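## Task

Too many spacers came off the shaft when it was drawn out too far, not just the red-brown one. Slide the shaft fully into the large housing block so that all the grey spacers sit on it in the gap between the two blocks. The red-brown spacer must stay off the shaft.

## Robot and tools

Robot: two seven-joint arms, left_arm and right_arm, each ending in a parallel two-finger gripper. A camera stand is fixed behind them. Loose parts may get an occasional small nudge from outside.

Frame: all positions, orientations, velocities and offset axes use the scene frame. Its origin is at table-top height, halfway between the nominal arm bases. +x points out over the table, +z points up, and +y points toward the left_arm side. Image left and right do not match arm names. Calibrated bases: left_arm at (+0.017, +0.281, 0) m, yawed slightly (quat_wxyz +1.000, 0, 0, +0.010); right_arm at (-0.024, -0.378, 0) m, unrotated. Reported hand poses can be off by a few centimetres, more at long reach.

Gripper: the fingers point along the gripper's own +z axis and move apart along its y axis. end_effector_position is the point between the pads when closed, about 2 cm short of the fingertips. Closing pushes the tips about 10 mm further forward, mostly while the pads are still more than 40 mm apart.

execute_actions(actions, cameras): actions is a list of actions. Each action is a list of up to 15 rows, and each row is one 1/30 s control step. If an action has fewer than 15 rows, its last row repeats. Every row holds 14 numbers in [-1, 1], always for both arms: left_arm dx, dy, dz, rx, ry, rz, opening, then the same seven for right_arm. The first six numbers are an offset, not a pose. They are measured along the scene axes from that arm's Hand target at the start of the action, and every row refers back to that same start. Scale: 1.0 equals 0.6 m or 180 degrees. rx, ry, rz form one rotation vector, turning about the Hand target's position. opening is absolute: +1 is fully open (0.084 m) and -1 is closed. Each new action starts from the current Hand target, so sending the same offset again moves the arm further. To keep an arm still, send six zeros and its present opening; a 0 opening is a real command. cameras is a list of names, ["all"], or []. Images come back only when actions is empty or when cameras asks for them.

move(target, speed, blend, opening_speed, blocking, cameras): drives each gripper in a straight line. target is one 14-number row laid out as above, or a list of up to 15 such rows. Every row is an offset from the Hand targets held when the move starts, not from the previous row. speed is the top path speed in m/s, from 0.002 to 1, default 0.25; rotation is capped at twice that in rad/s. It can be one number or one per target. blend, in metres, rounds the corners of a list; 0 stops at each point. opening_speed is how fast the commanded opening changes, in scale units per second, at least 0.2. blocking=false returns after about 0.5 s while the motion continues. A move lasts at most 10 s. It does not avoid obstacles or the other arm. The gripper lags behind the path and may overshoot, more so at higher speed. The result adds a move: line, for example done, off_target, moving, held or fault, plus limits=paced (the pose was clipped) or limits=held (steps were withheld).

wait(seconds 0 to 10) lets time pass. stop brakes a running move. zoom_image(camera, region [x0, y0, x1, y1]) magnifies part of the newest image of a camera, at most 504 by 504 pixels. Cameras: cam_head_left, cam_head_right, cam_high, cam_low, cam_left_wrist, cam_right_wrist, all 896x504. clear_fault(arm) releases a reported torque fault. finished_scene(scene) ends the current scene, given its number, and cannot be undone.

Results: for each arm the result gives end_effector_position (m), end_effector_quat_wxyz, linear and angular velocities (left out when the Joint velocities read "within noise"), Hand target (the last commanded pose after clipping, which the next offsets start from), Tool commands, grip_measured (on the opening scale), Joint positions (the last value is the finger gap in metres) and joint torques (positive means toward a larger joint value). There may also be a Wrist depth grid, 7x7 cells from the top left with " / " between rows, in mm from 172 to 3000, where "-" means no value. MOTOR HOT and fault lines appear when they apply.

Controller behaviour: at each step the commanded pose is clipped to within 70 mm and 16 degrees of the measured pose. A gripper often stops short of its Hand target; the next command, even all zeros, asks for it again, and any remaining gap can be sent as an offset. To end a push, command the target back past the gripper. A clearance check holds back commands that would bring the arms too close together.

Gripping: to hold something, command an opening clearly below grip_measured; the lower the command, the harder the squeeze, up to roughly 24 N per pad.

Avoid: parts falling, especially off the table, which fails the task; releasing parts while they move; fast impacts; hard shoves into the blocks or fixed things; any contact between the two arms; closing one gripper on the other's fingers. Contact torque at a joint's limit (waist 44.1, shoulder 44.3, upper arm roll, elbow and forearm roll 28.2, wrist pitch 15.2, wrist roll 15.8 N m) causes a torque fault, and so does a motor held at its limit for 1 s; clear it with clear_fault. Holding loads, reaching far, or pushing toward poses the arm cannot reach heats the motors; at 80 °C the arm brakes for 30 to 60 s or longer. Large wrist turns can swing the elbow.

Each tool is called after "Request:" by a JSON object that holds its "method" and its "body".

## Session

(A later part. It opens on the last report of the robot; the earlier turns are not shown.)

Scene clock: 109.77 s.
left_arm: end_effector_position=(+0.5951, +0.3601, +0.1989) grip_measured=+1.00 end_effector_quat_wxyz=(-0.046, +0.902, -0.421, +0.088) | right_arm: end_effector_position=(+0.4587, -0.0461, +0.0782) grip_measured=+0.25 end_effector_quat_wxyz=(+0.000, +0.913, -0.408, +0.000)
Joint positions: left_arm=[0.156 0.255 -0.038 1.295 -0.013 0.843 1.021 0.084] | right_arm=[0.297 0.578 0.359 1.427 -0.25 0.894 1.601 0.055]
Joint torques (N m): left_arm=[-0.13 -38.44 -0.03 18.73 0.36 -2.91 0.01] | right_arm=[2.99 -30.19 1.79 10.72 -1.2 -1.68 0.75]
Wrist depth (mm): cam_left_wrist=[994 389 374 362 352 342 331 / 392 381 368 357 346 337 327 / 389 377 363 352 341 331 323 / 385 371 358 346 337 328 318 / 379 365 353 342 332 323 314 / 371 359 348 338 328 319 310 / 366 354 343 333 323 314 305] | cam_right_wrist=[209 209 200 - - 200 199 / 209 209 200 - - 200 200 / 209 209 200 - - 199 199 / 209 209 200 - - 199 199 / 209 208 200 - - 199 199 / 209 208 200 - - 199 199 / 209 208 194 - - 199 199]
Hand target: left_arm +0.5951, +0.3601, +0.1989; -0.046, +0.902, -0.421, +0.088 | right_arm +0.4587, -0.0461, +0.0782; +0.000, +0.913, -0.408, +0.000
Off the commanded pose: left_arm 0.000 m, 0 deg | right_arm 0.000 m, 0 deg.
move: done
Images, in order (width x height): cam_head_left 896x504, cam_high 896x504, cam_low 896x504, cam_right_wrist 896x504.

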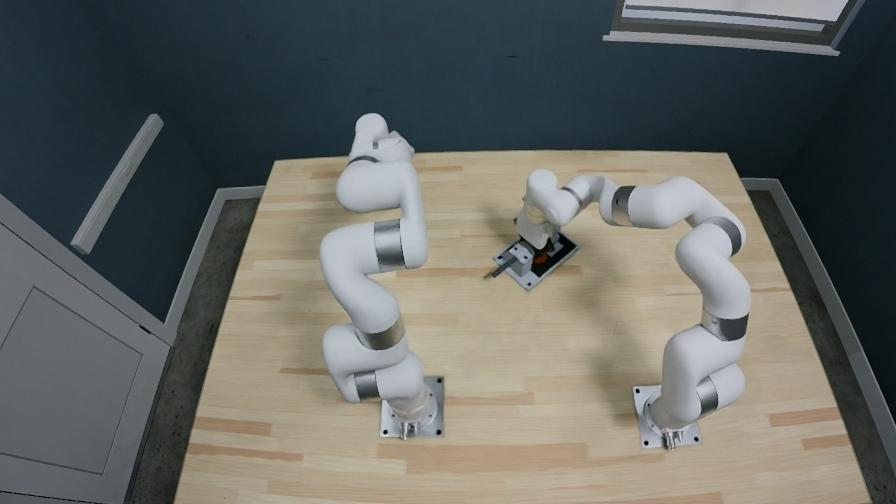

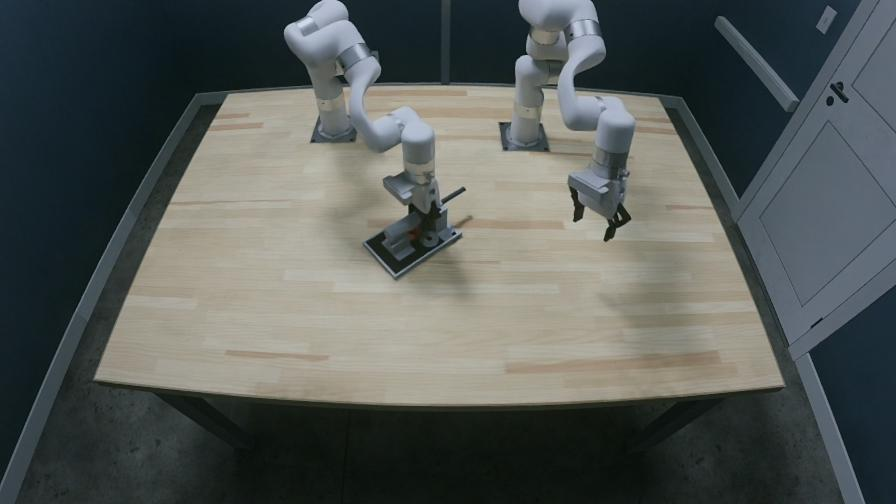

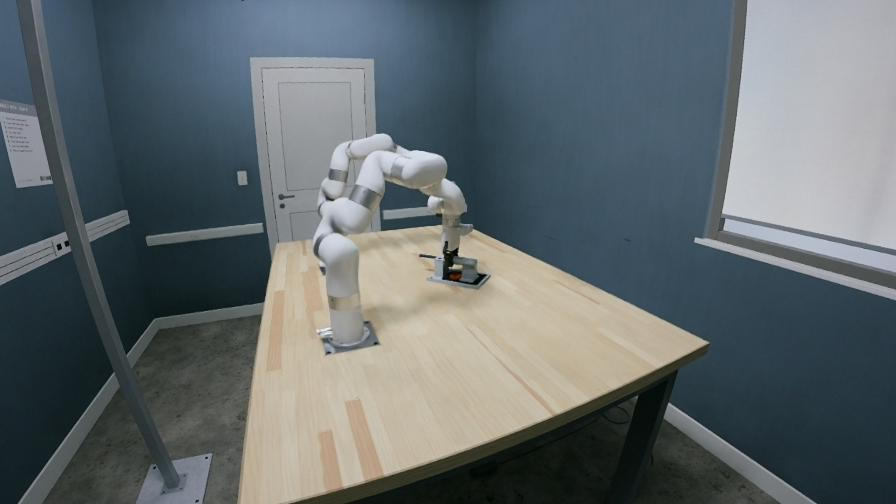

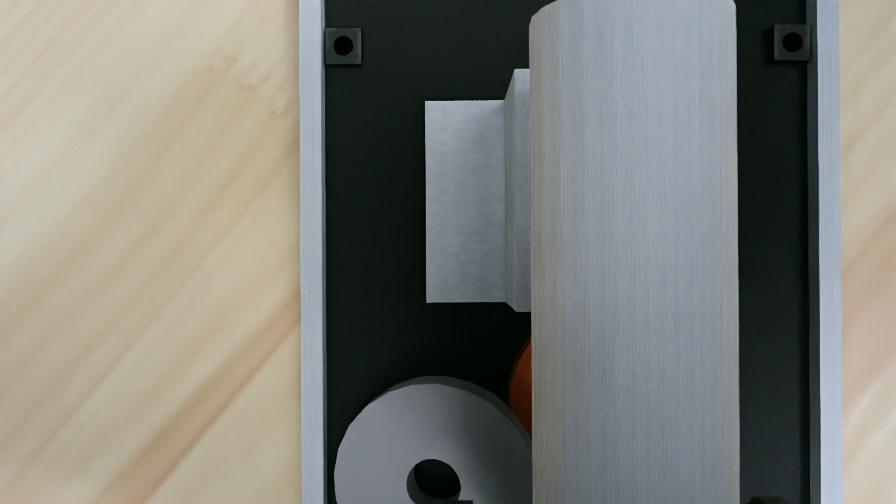

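Request:
{"method": "move", "body": {"target": [-0.4585,-0.3835,0.1,0.098,0.006,-0.985,-1,-0.0095,0.0095,0,0,0,0,0.0], "speed": 0.25, "cameras": ["cam_left_wrist","cam_high","cam_head_left"]}}

Scene clock: 117.43 s.
left_arm: end_effector_position=(+0.3200, +0.1300, +0.2589) grip_measured=-1.00 end_effector_quat_wxyz=(+0.000, +0.408, +0.913, +0.000) | right_arm: end_effector_position=(+0.4689, -0.0659, +0.0739) grip_measured=+0.25 end_effector_quat_wxyz=(+0.010, +0.904, -0.428, +0.010)
Joint positions: left_arm=[-0.247 -0.482 -0.2 0.759 -0.097 1.234 3.61 0] | right_arm=[0.31 0.573 0.308 1.42 -0.248 0.889 1.615 0.055]
Joint torques (N m): left_arm=[-2.53 -15.48 0.89 15.73 0.36 -1.59 0.82] | right_arm=[-9.47 -32.93 -10.67 10.69 -1.63 -0.44 -0.12]
Wrist depth (mm): cam_left_wrist=[390 390 391 392 391 392 392 / 389 389 390 391 392 393 393 / 388 389 389 391 391 392 393 / 388 388 390 390 390 391 392 / 387 389 389 390 391 391 393 / 387 390 389 391 390 391 391 / 388 387 389 390 391 391 391] | cam_right_wrist=[207 207 207 207 207 196 207 / 207 207 198 199 199 198 206 / 206 206 198 - - 198 206 / 205 205 197 - - 197 205 / 205 205 197 - - 197 205 / 204 204 196 - - 196 204 / 204 203 195 - - 196 196]
Hand target: left_arm +0.3200, +0.1300, +0.2589; +0.000, +0.408, +0.913, +0.000 | right_arm +0.4689, -0.0659, +0.0739; +0.010, +0.904, -0.428, +0.010 (not the last commanded pose)
Tool commands: left_gripper/opening=-1.0 right_gripper/opening=+0.0
Off the commanded pose: left_arm 0.000 m, 0 deg | right_arm 0.030 m, 3 deg.
TORQUE FAULT: the external load on joint 3 (upper arm roll) of the right arm reached its load limit, and that arm stopped. The contact can be on any part of that arm beyond that joint, not only on its tool. A torque fault puts only its own arm into a fault stop. That arm's remaining commands of this call were not run. The hold on joint 3 (upper arm roll) of that arm was moved back by the arm itself, up to 3 degrees, as the stop began. That arm is still stopped at the end of this call. While its stop runs, that arm, its gripper or tool too, takes no new command.
CLEAR FAULT: the right arm stays stopped (state 4) until you call clear_fault(arm="right_arm").
End effector pose when the fault began: right_arm: position (+0.4541, -0.0420, +0.0780), quat_wxyz (+0.000, +0.912, -0.409, +0.001)
Joint positions when the fault began: right_arm=[0.308 0.573 0.357 1.42 -0.248 0.891 1.614 0.055]
move: fault (right_arm)
Images, in order (width x height): cam_head_left 896x504, cam_high 896x504, cam_left_wrist 896x504.

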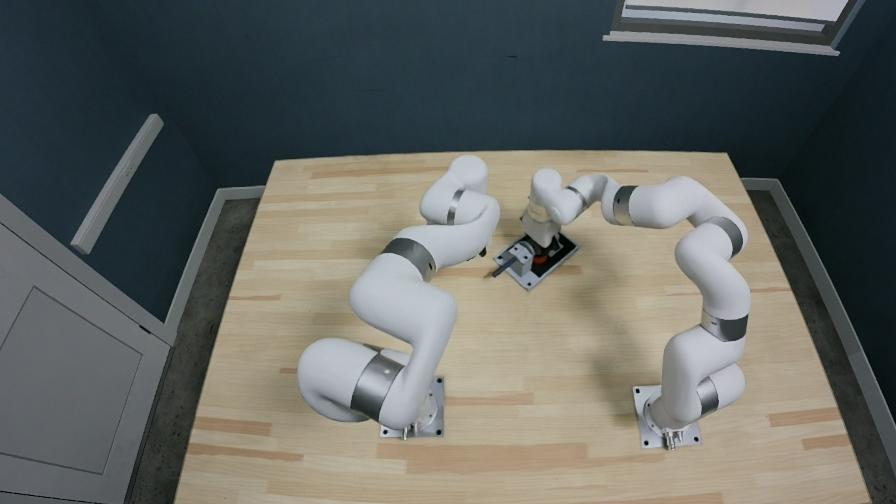

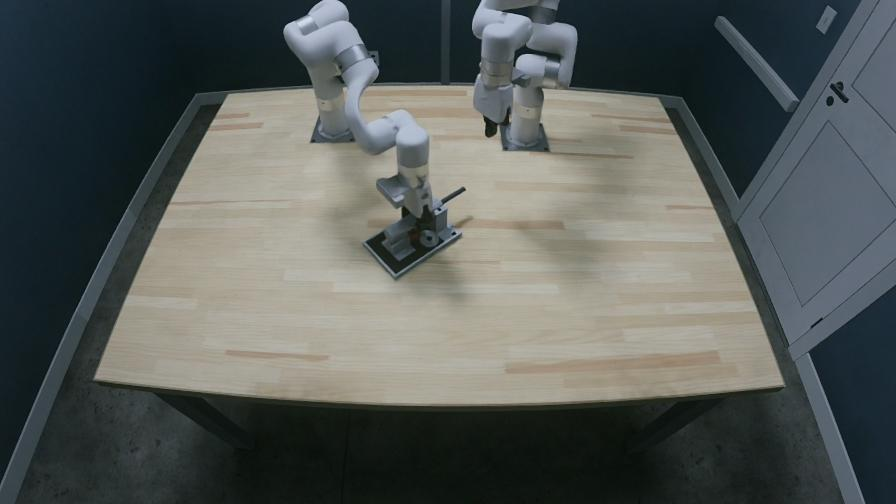

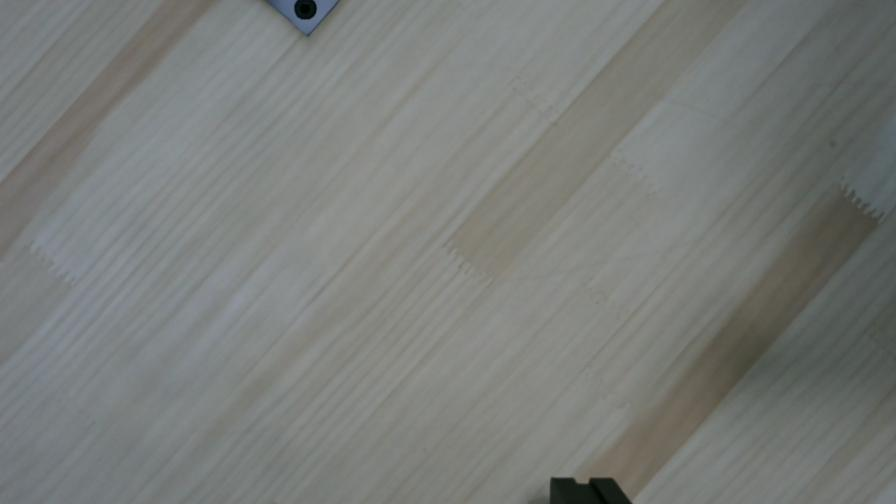

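Request:
{"method": "clear_fault", "body": {"arm": "right_arm", "cameras": ["cam_right_wrist","cam_high","cam_low","cam_head_left"]}}

Request:
{"method": "zoom_image", "body": {"camera": "cam_high", "region": [370, 155, 480, 265]}}

Request:
{"method": "zoom_image", "body": {"camera": "cam_low", "region": [410, 215, 500, 305]}}

Request:
{"method": "zoom_image", "body": {"camera": "cam_head_left", "region": [480, 200, 590, 310]}}

Scene clock: 117.70 s.
left_arm: end_effector_position=(+0.3200, +0.1300, +0.2589) grip_measured=-1.00 end_effector_quat_wxyz=(+0.000, +0.408, +0.913, +0.000) | right_arm: end_effector_position=(+0.4689, -0.0659, +0.0739) grip_measured=+0.25 end_effector_quat_wxyz=(+0.010, +0.904, -0.428, +0.010)
Joint positions: left_arm=[-0.247 -0.482 -0.2 0.759 -0.097 1.234 3.61 0] | right_arm=[0.31 0.573 0.308 1.42 -0.248 0.889 1.615 0.055]
Joint torques (N m): left_arm=[-2.62 -15.52 0.8 15.68 0.02 -1.56 0.81] | right_arm=[-9.32 -32.86 -10.61 10.73 -1.57 -0.5 0.03]
Wrist depth (mm): cam_left_wrist=[390 389 390 391 393 393 393 / 389 389 391 391 392 393 393 / 389 390 391 391 391 392 394 / 387 389 390 390 391 392 393 / 389 388 390 390 389 391 392 / 387 388 390 390 391 390 391 / 387 387 389 390 390 392 392] | cam_right_wrist=[207 207 207 207 207 196 207 / 207 207 198 199 199 199 206 / 206 206 198 - - 198 206 / 205 205 197 - - 197 205 / 205 205 197 - - 197 204 / 204 204 196 - - 196 204 / 203 203 195 - - 196 196]
Hand target: left_arm +0.3200, +0.1300, +0.2589; +0.000, +0.408, +0.913, +0.000 | right_arm +0.4689, -0.0659, +0.0739; +0.010, +0.904, -0.428, +0.010 (not the last commanded pose)
Tool commands: left_gripper/opening=-1.0 right_gripper/opening=+0.0
Off the commanded pose: left_arm 0.000 m, 0 deg | right_arm 0.030 m, 3 deg.
TORQUE FAULT, CONTINUED: the right arm's stop, for the torque fault of joint 3 (upper arm roll) that an earlier result reported, is over. The call counts as one of the actions that you can send in this scene. The hold on joint 3 (upper arm roll) of that arm was moved back by the arm itself, up to 3 degrees, as the stop began. That arm's target is now where it stood when the stop ended, not its last command. That arm's gripper keeps its grip as last carried out, and that arm accepts commands again: back off and push less far.
CLEAR FAULT: your call cleared the right arm's torque fault. If a joint's load stays at its limit, that arm stops again at once.
Images, in order (width x height): cam_head_left 896x504, cam_high 896x504, cam_low 896x504, cam_right_wrist 896x504.

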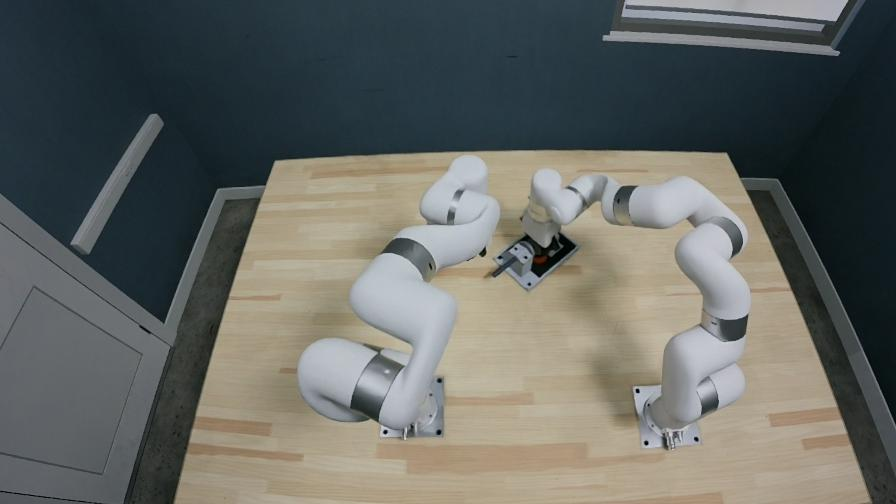

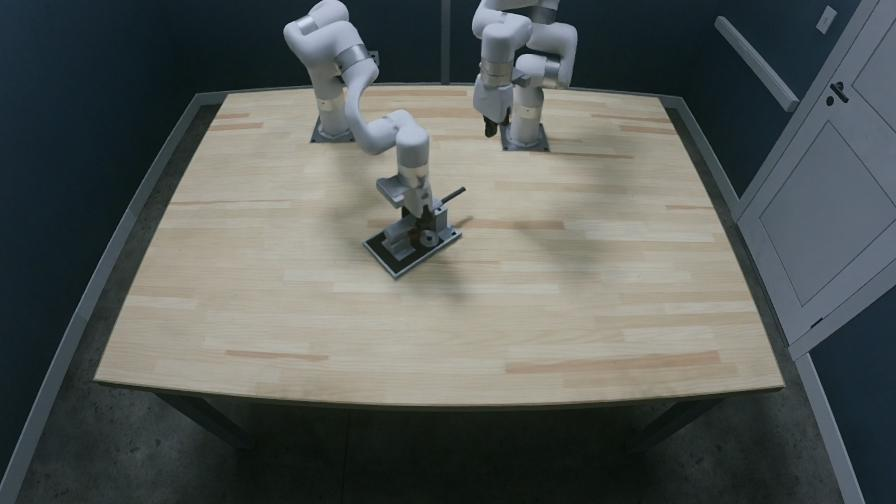

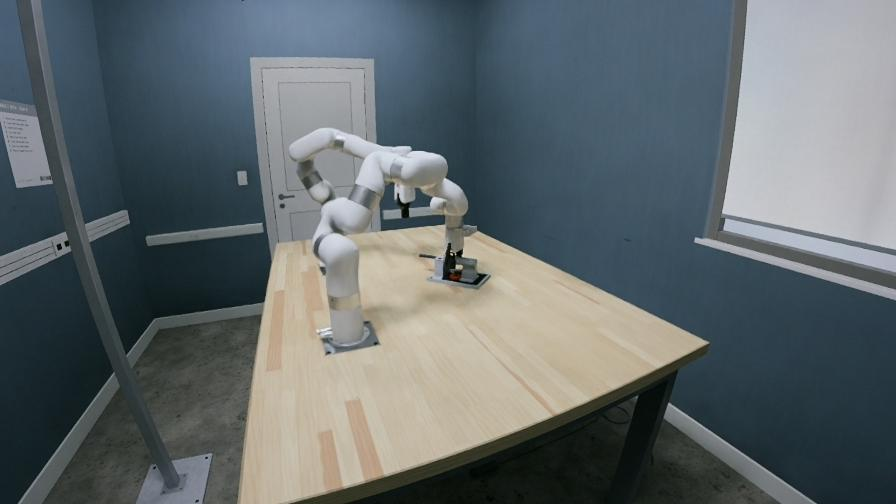

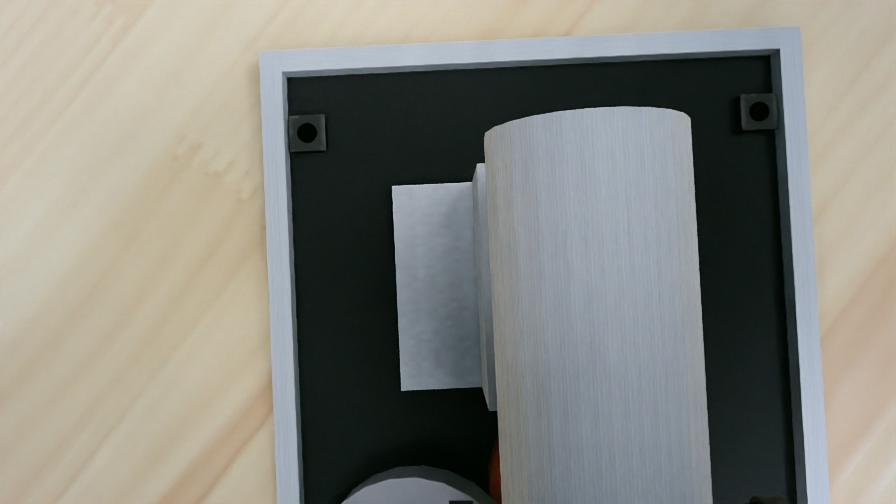

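Scaled by 4.582 from the camera's 896x504 image, which has a finer 1280x720 frame.

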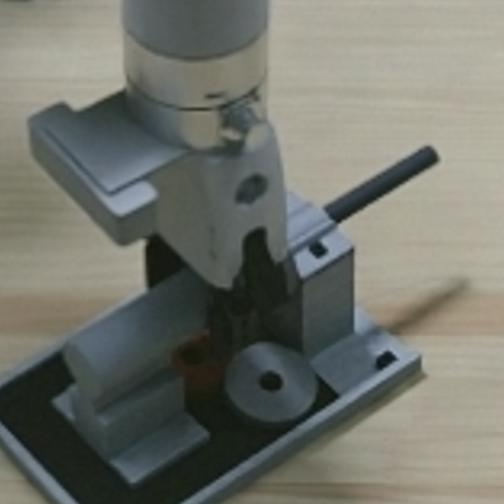

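Scaled by 5.600 from the camera's 896x504 image, which has a finer 1280x720 frame.

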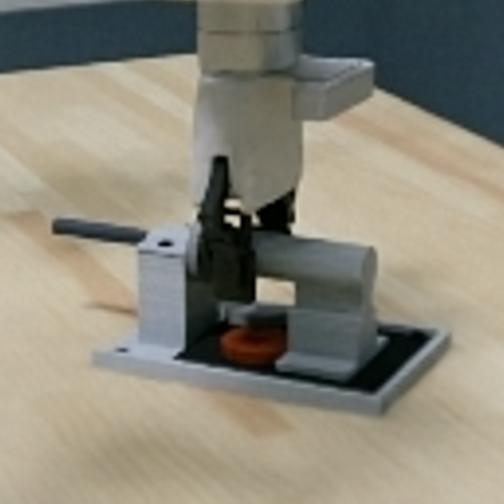

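Scaled by 4.582 from the camera's 896x504 image, which has a finer 1280x720 frame.

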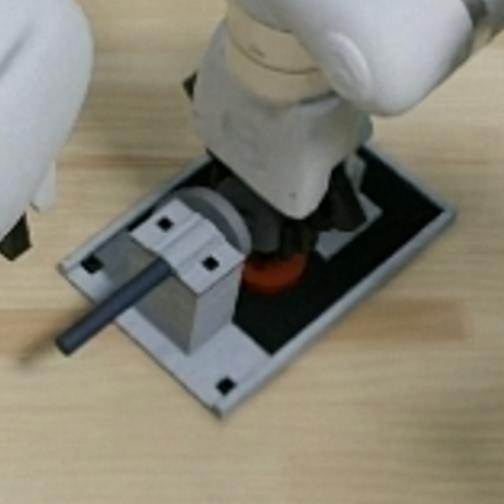

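Request:
{"method": "move", "body": {"target": [[0,0,0,0,0,0,-1,-0.017,0.033,0.007,0.0084,0.0032,0.014,0.0],[0,0,0,0,0,0,-1,-0.017,0.033,0.24,0.0084,0.0032,0.014,0.0]], "speed": 0.06, "cameras": ["cam_right_wrist","cam_high","cam_low"]}}

Request:
{"method": "zoom_image", "body": {"camera": "cam_high", "region": [380, 145, 480, 245]}}

Request:
{"method": "zoom_image", "body": {"camera": "cam_low", "region": [410, 195, 500, 285]}}

Scene clock: 125.27 s.
left_arm: end_effector_position=(+0.3200, +0.1300, +0.2589) grip_measured=-1.00 end_effector_quat_wxyz=(+0.000, +0.408, +0.913, +0.000) | right_arm: end_effector_position=(+0.4587, -0.0461, +0.2179) grip_measured=+0.25 end_effector_quat_wxyz=(+0.000, +0.913, -0.408, +0.000)
Joint positions: left_arm=[-0.247 -0.482 -0.2 0.759 -0.097 1.234 3.61 0] | right_arm=[0.301 0.42 0.375 1.611 -0.159 1.221 1.541 0.055]
Joint torques (N m): left_arm=[-2.69 -15.41 0.99 15.77 -0.05 -1.69 0.8] | right_arm=[3.17 -35.35 4.31 14.41 1.16 -0.96 -0.57]
Wrist depth (mm): cam_left_wrist=[390 390 390 391 392 392 394 / 389 390 390 392 392 392 393 / 388 389 391 391 391 391 393 / 389 388 388 391 391 392 392 / 388 388 389 390 390 390 391 / 388 389 389 389 390 392 392 / 387 388 389 389 389 390 393] | cam_right_wrist=[349 348 347 346 347 346 345 / 348 347 348 339 338 346 346 / 348 348 347 338 252 346 345 / 348 348 347 339 252 345 345 / 348 348 347 338 252 345 345 / 348 348 348 328 338 346 345 / 348 348 347 341 274 345 345]
Hand target: left_arm +0.3200, +0.1300, +0.2589; +0.000, +0.408, +0.913, +0.000 | right_arm +0.4587, -0.0461, +0.2179; +0.000, +0.913, -0.408, +0.000
Off the commanded pose: left_arm 0.000 m, 0 deg | right_arm 0.000 m, 0 deg.
move: done
Images, in order (width x height): cam_high 896x504, cam_low 896x504, cam_right_wrist 896x504.

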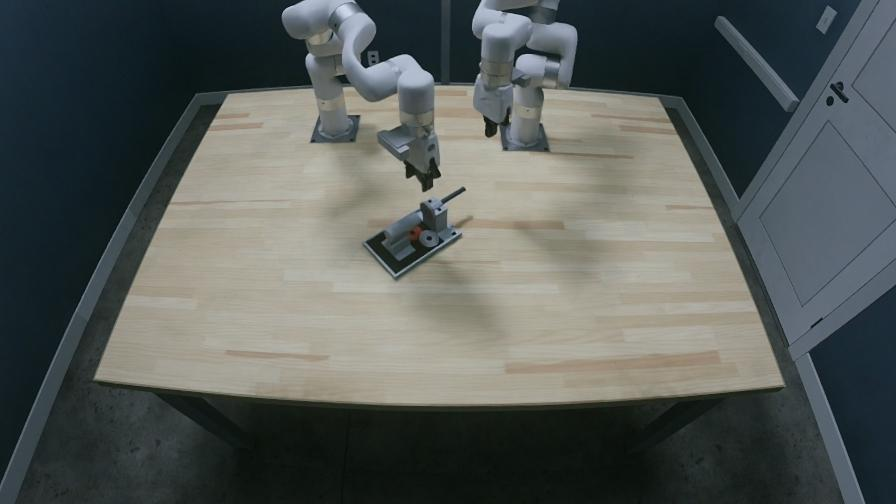

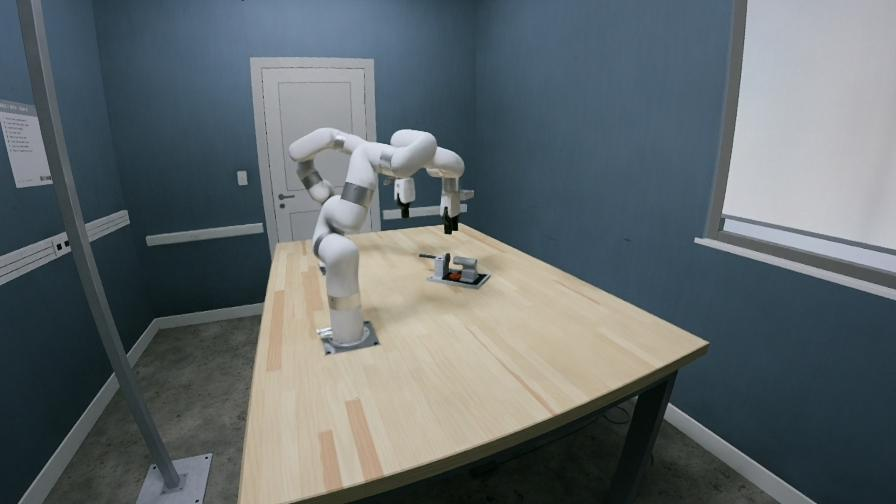

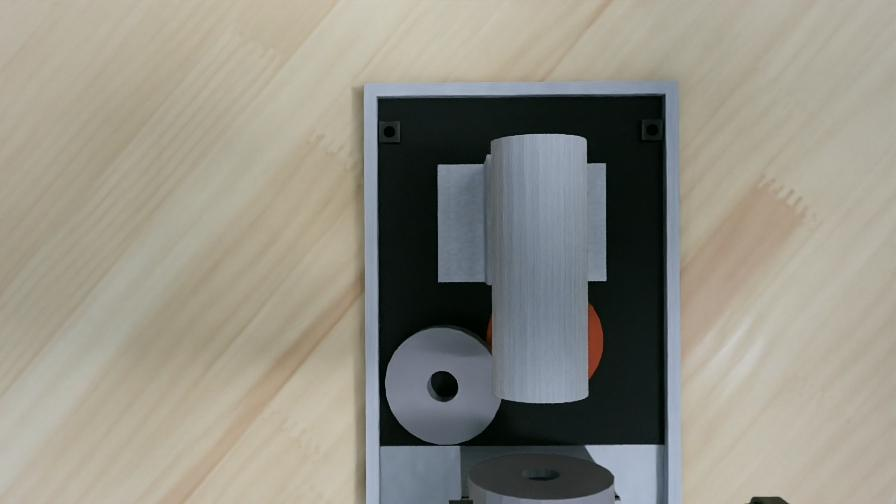

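Scaled by 5.040 from the camera's 896x504 image, which has a finer 1280x720 frame.

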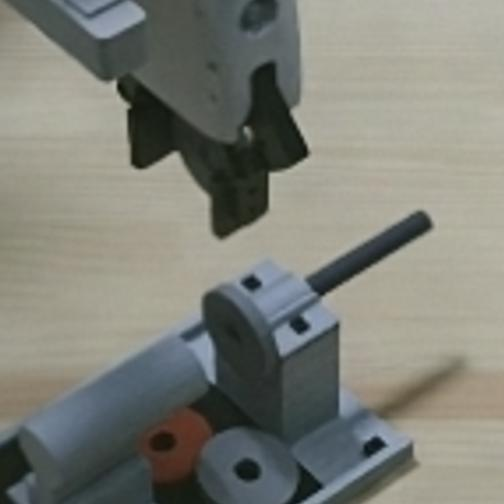

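Scaled by 5.600 from the camera's 896x504 image, which has a finer 1280x720 frame.

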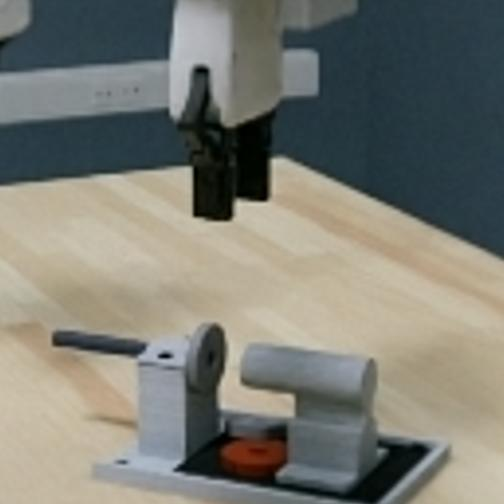

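Request:
{"method": "move", "body": {"target": [[0,0,0,0,0,0,-1,-0.1,-0.25,0.0,0,0,0.268,0.0]], "speed": 0.2, "cameras": ["cam_high"]}}

Request:
{"method": "zoom_image", "body": {"camera": "cam_high", "region": [310, 105, 410, 205]}}

Scene clock: 128.40 s.
left_arm: end_effector_position=(+0.3200, +0.1300, +0.2589) grip_measured=-1.00 end_effector_quat_wxyz=(+0.000, +0.408, +0.913, +0.000) | right_arm: end_effector_position=(+0.3987, -0.1961, +0.2179) grip_measured=+0.25 end_effector_quat_wxyz=(+0.000, +1.000, +0.001, +0.000)
Joint positions: left_arm=[-0.247 -0.482 -0.2 0.759 -0.097 1.234 3.61 0] | right_arm=[0.039 -0.026 0.363 1.059 0.012 1.084 0.394 0.055]
Joint torques (N m): left_arm=[-2.37 -15.46 0.9 15.67 -0.15 -1.63 0.79] | right_arm=[-2.59 -24.52 -1.76 11.75 1 -1.83 -0.68]
Wrist depth (mm): cam_left_wrist=[390 390 390 392 392 393 393 / 389 389 392 392 393 392 391 / 389 390 391 391 390 392 392 / 388 389 390 390 391 392 393 / 388 388 389 391 391 392 393 / 387 388 389 389 391 391 391 / 388 388 389 389 389 390 392] | cam_right_wrist=[348 347 339 346 346 346 344 / 349 340 251 339 346 346 345 / 342 252 300 339 346 346 345 / 340 257 333 339 346 345 345 / 256 331 340 346 347 346 345 / 263 343 347 348 347 346 346 / 350 349 348 348 347 346 346]
Hand target: left_arm +0.3200, +0.1300, +0.2589; +0.000, +0.408, +0.913, +0.000 | right_arm +0.3987, -0.1961, +0.2179; +0.000, +1.000, +0.001, +0.000
Off the commanded pose: left_arm 0.000 m, 0 deg | right_arm 0.000 m, 0 deg.
move: done
Images, in order (width x height): cam_high 896x504.

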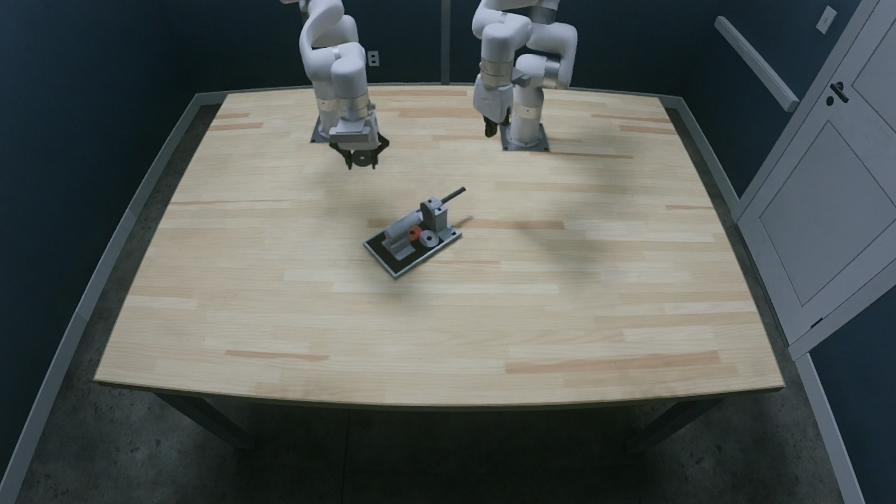

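Scaled by 5.040 from the camera's 896x504 image, which has a finer 1280x720 frame.

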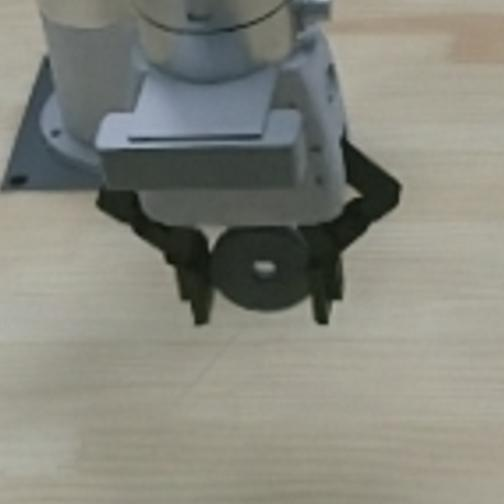

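Request:
{"method": "move", "body": {"target": [[0,0,0,0,0,0,-1,0,0,-0.28,0,0,0,0.0],[0,0,0,0,0,0,-1,0,0,-0.3145,0,0,0,0.0]], "speed": [0.15,0.03]}}

Request:
{"method": "move", "body": {"target": [[0,0,0,0,0,0,-1,0,0,0,0,0,0,1]], "opening_speed": 0.4}}

Request:
{"method": "move", "body": {"target": [[0,0,0,0,0,0,-1,0,0,0.12,0,0,0,1],[0,0,0,0,0,0,-1,-0.11,0,0.24,0,0,0,1]], "speed": [0.1,0.2], "cameras": ["cam_high","cam_right_wrist"]}}

Request:
{"method": "zoom_image", "body": {"camera": "cam_high", "region": [320, 115, 440, 235]}}

Scene clock: 131.40 s.
left_arm: end_effector_position=(+0.3200, +0.1300, +0.2589) grip_measured=-1.00 end_effector_quat_wxyz=(+0.000, +0.408, +0.913, +0.000) | right_arm: end_effector_position=(+0.3987, -0.1961, +0.0292) grip_measured=+0.25 end_effector_quat_wxyz=(+0.000, +1.000, +0.001, +0.000)
Joint positions: left_arm=[-0.247 -0.482 -0.2 0.759 -0.097 1.234 3.61 0] | right_arm=[0.075 0.321 0.322 0.863 -0.186 0.565 0.537 0.055]
Joint torques (N m): left_arm=[-2.39 -15.34 1.04 15.79 -0.09 -1.65 0.76] | right_arm=[2.91 -21.74 0.07 9.98 -1.09 -2.03 1.08]
Wrist depth (mm): cam_left_wrist=[389 389 391 391 391 394 392 / 389 391 391 391 392 392 394 / 388 389 391 391 391 392 393 / 387 388 389 390 390 392 392 / 388 389 390 391 391 392 392 / 388 388 389 390 390 391 391 / 389 387 388 391 390 390 391] | cam_right_wrist=[- - - - - - - / - - - - - - - / - - - - - - - / - - - - - - - / - - - - - - - / - - - - - - - / - - - - - - -]
Hand target: left_arm +0.3200, +0.1300, +0.2589; +0.000, +0.408, +0.913, +0.000 | right_arm +0.3987, -0.1961, +0.0292; +0.000, +1.000, +0.001, +0.000
Off the commanded pose: left_arm 0.000 m, 0 deg | right_arm 0.000 m, 0 deg.
move: done

Scene clock: 134.17 s.
left_arm: end_effector_position=(+0.3200, +0.1300, +0.2589) grip_measured=-1.00 end_effector_quat_wxyz=(+0.000, +0.408, +0.913, +0.000) | right_arm: end_effector_position=(+0.3987, -0.1961, +0.0292) grip_measured=+1.00 end_effector_quat_wxyz=(+0.000, +1.000, +0.001, +0.000)
Joint positions: left_arm=[-0.247 -0.482 -0.2 0.759 -0.097 1.234 3.61 0] | right_arm=[0.075 0.321 0.322 0.863 -0.186 0.565 0.538 0.084]
Joint torques (N m): left_arm=[-2.44 -15.38 1.03 15.79 -0.12 -1.68 0.78] | right_arm=[3.01 -21.87 0.19 10.79 -0.7 -1.59 0.78]
Wrist depth (mm): cam_left_wrist=[389 390 390 391 392 393 394 / 389 389 391 391 392 393 392 / 389 390 391 390 391 392 393 / 389 389 390 391 392 392 393 / 388 388 390 390 390 392 393 / 388 388 389 389 391 392 392 / 387 388 389 390 391 390 392] | cam_right_wrist=[- - - - - - - / - - - - - - - / - - - - - - - / - - - - - - - / - - - - - - - / - - - - - - - / - - - - - - -]
Hand target: left_arm +0.3200, +0.1300, +0.2589; +0.000, +0.408, +0.913, +0.000 | right_arm +0.3987, -0.1961, +0.0292; +0.000, +1.000, +0.001, +0.000
Off the commanded pose: left_arm 0.000 m, 0 deg | right_arm 0.000 m, 0 deg.
move: done

Scene clock: 136.30 s.
left_arm: end_effector_position=(+0.3200, +0.1300, +0.2589) grip_measured=-1.00 end_effector_quat_wxyz=(+0.000, +0.408, +0.913, +0.000) | right_arm: end_effector_position=(+0.3327, -0.1961, +0.1732) grip_measured=+1.00 end_effector_quat_wxyz=(+0.000, +1.000, +0.001, +0.000)
Joint positions: left_arm=[-0.247 -0.482 -0.2 0.759 -0.097 1.234 3.61 0] | right_arm=[0.068 -0.183 0.389 0.77 0.087 0.941 0.399 0.084]
Joint torques (N m): left_arm=[-2.3 -15.3 1.03 15.84 -0.14 -1.79 0.8] | right_arm=[2.71 -19.75 -2.95 11.22 1.06 -0.62 -0.38]
Wrist depth (mm): cam_left_wrist=[389 391 390 391 391 393 393 / 389 390 389 391 392 392 394 / 389 390 390 391 391 391 391 / 388 389 389 389 390 392 392 / 387 388 389 390 391 392 392 / 387 390 388 391 390 392 392 / 387 387 389 389 391 391 392] | cam_right_wrist=[209 218 287 294 301 301 301 / 233 287 295 302 302 301 301 / 220 296 296 303 302 301 301 / 242 298 304 303 302 301 301 / 305 298 304 303 302 301 301 / 305 304 304 303 303 302 301 / 305 305 304 303 303 302 302]
Hand target: left_arm +0.3200, +0.1300, +0.2589; +0.000, +0.408, +0.913, +0.000 | right_arm +0.3327, -0.1961, +0.1732; +0.000, +1.000, +0.001, +0.000
Off the commanded pose: left_arm 0.000 m, 0 deg | right_arm 0.000 m, 0 deg.
move: done
Images, in order (width x height): cam_high 896x504, cam_right_wrist 896x504.

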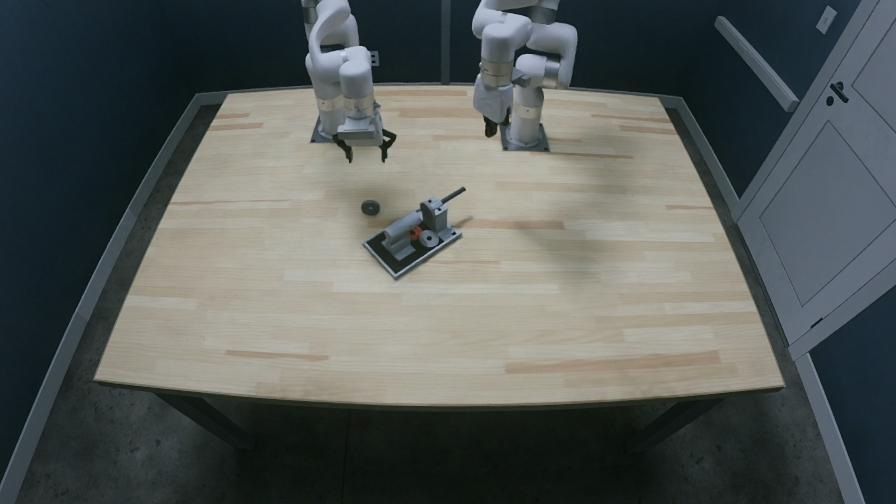

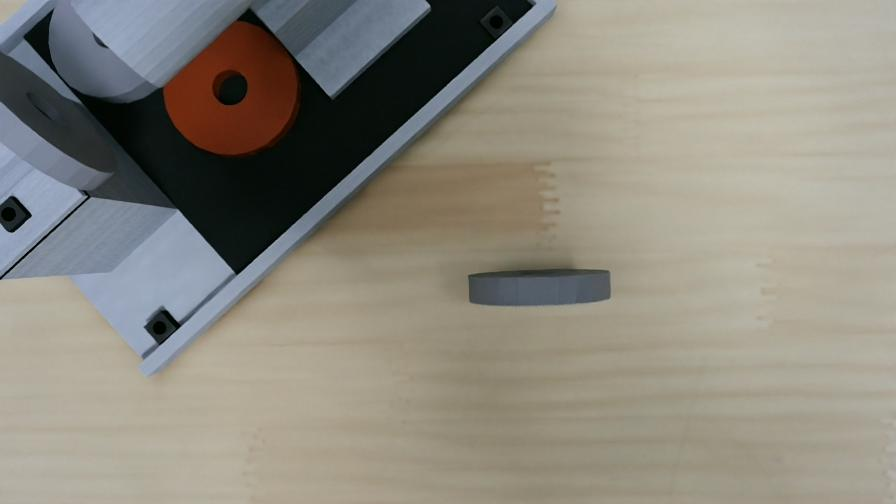

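Scaled by 4.200 from the camera's 896x504 image, which has a finer 1280x720 frame.

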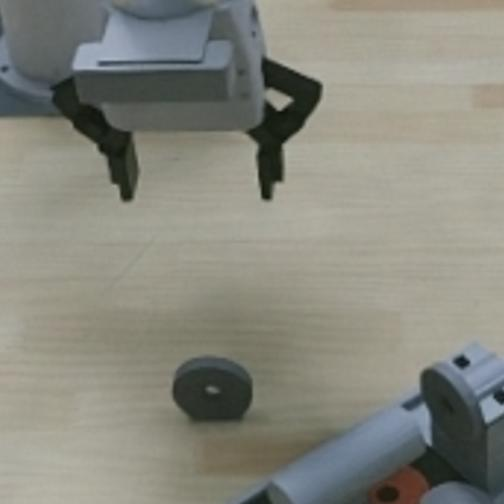

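Request:
{"method": "move", "body": {"target": [[0,0,0,0,0,0,-1,0.1015,0,-0.08,0,0,0,1],[0,0,0,0,0,0,-1,0.1015,0,-0.24,0,0,0,1]], "speed": [0.2,0.08]}}

Request:
{"method": "move", "body": {"target": [[0,0,0,0,0,0,-1,0,0,0,0,0,0,-0.1]], "opening_speed": 0.6}}

Request:
{"method": "move", "body": {"target": [[0,0,0,0,0,0,-1,0,0,0.25,0,0,0,-0.1],[0,0,0,0,0,0,-1,0.1085,0.25,0.285,0,0,-0.268,-0.1]], "speed": 0.2, "cameras": ["cam_right_wrist"]}}

Scene clock: 139.20 s.
left_arm: end_effector_position=(+0.3200, +0.1300, +0.2589) grip_measured=-1.00 end_effector_quat_wxyz=(+0.000, +0.408, +0.913, +0.000) | right_arm: end_effector_position=(+0.3936, -0.1961, +0.0292) grip_measured=+1.00 end_effector_quat_wxyz=(+0.000, +1.000, +0.001, +0.000)
Joint positions: left_arm=[-0.247 -0.482 -0.2 0.759 -0.097 1.234 3.61 0] | right_arm=[0.067 0.31 0.333 0.845 -0.188 0.559 0.543 0.084]
Joint torques (N m): left_arm=[-2.25 -15.58 1.1 15.8 -0.22 -1.78 0.73] | right_arm=[3.07 -20.5 0.01 11.38 -0.92 -1.79 0.8]
Wrist depth (mm): cam_left_wrist=[389 390 391 392 392 394 394 / 389 390 390 391 392 392 393 / 389 389 390 392 392 393 394 / 388 389 390 391 392 392 392 / 387 389 389 389 390 391 393 / 388 389 389 389 391 391 391 / 387 388 389 390 390 391 392] | cam_right_wrist=[- - - - - - - / - - - - - - - / - - - - - - - / - - - - - - - / - - - - - - - / - - - - - - - / - - - - - - -]
Hand target: left_arm +0.3200, +0.1300, +0.2589; +0.000, +0.408, +0.913, +0.000 | right_arm +0.3936, -0.1961, +0.0292; +0.000, +1.000, +0.001, +0.000
Off the commanded pose: left_arm 0.000 m, 0 deg | right_arm 0.000 m, 0 deg.
move: done

Scene clock: 141.23 s.
left_arm: end_effector_position=(+0.3200, +0.1300, +0.2589) grip_measured=-1.00 end_effector_quat_wxyz=(+0.000, +0.408, +0.913, +0.000) | right_arm: end_effector_position=(+0.3936, -0.1961, +0.0292) grip_measured=+0.25 end_effector_quat_wxyz=(+0.000, +1.000, +0.001, +0.000)
Joint positions: left_arm=[-0.247 -0.482 -0.2 0.759 -0.097 1.234 3.61 0] | right_arm=[0.067 0.31 0.333 0.845 -0.188 0.559 0.543 0.055]
Joint torques (N m): left_arm=[-2.17 -15.52 1.21 15.84 -0.06 -1.81 0.75] | right_arm=[2.53 -21.99 0.47 9.02 -0.55 -1.63 0.62]
Wrist depth (mm): cam_left_wrist=[390 389 391 391 392 392 394 / 388 388 390 391 391 392 394 / 389 390 390 391 391 392 392 / 388 390 390 391 391 391 393 / 388 388 389 390 391 391 391 / 388 389 389 390 390 391 392 / 387 389 389 389 391 391 392] | cam_right_wrist=[- - - - - - - / - - - - - - - / - - - - - - - / - - - - - - - / - - - - - - - / - - - - - - - / - - - - - - -]
Hand target: left_arm +0.3200, +0.1300, +0.2589; +0.000, +0.408, +0.913, +0.000 | right_arm +0.3936, -0.1961, +0.0292; +0.000, +1.000, +0.001, +0.000
Off the commanded pose: left_arm 0.000 m, 0 deg | right_arm 0.000 m, 0 deg.
move: done

Scene clock: 145.07 s.
left_arm: end_effector_position=(+0.3200, +0.1300, +0.2589) grip_measured=-1.00 end_effector_quat_wxyz=(+0.000, +0.408, +0.913, +0.000) | right_arm: end_effector_position=(+0.4587, -0.0461, +0.2002) grip_measured=+0.25 end_effector_quat_wxyz=(-0.001, +0.913, -0.408, +0.000)
Joint positions: left_arm=[-0.247 -0.482 -0.2 0.759 -0.097 1.234 3.61 0] | right_arm=[0.291 0.432 0.383 1.576 -0.17 1.176 1.548 0.055]
Joint torques (N m): left_arm=[-2.12 -15.46 1.21 15.87 -0.1 -1.88 0.74] | right_arm=[3.33 -28.57 1.33 14.33 -1.13 -0.97 0.58]
Wrist depth (mm): cam_left_wrist=[388 390 391 391 392 393 394 / 389 390 390 391 392 392 393 / 389 389 390 391 392 392 392 / 388 389 389 390 390 391 392 / 389 389 389 390 391 392 392 / 387 389 390 390 391 391 391 / 387 388 389 389 390 391 391] | cam_right_wrist=[331 331 330 329 329 328 328 / 331 330 330 321 321 328 328 / 331 330 330 322 235 328 328 / 331 330 330 321 235 328 328 / 331 330 329 321 235 328 328 / 330 330 330 309 312 328 328 / 330 330 330 321 267 328 328]
Hand target: left_arm +0.3200, +0.1300, +0.2589; +0.000, +0.408, +0.913, +0.000 | right_arm +0.4587, -0.0461, +0.2002; +0.000, +0.913, -0.408, +0.000
Off the commanded pose: left_arm 0.000 m, 0 deg | right_arm 0.000 m, 0 deg.
move: done
Images, in order (width x height): cam_right_wrist 896x504.

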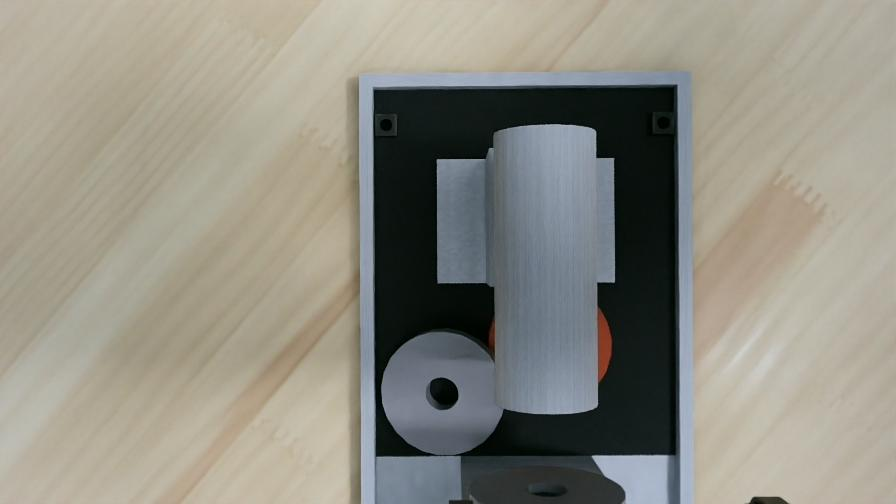

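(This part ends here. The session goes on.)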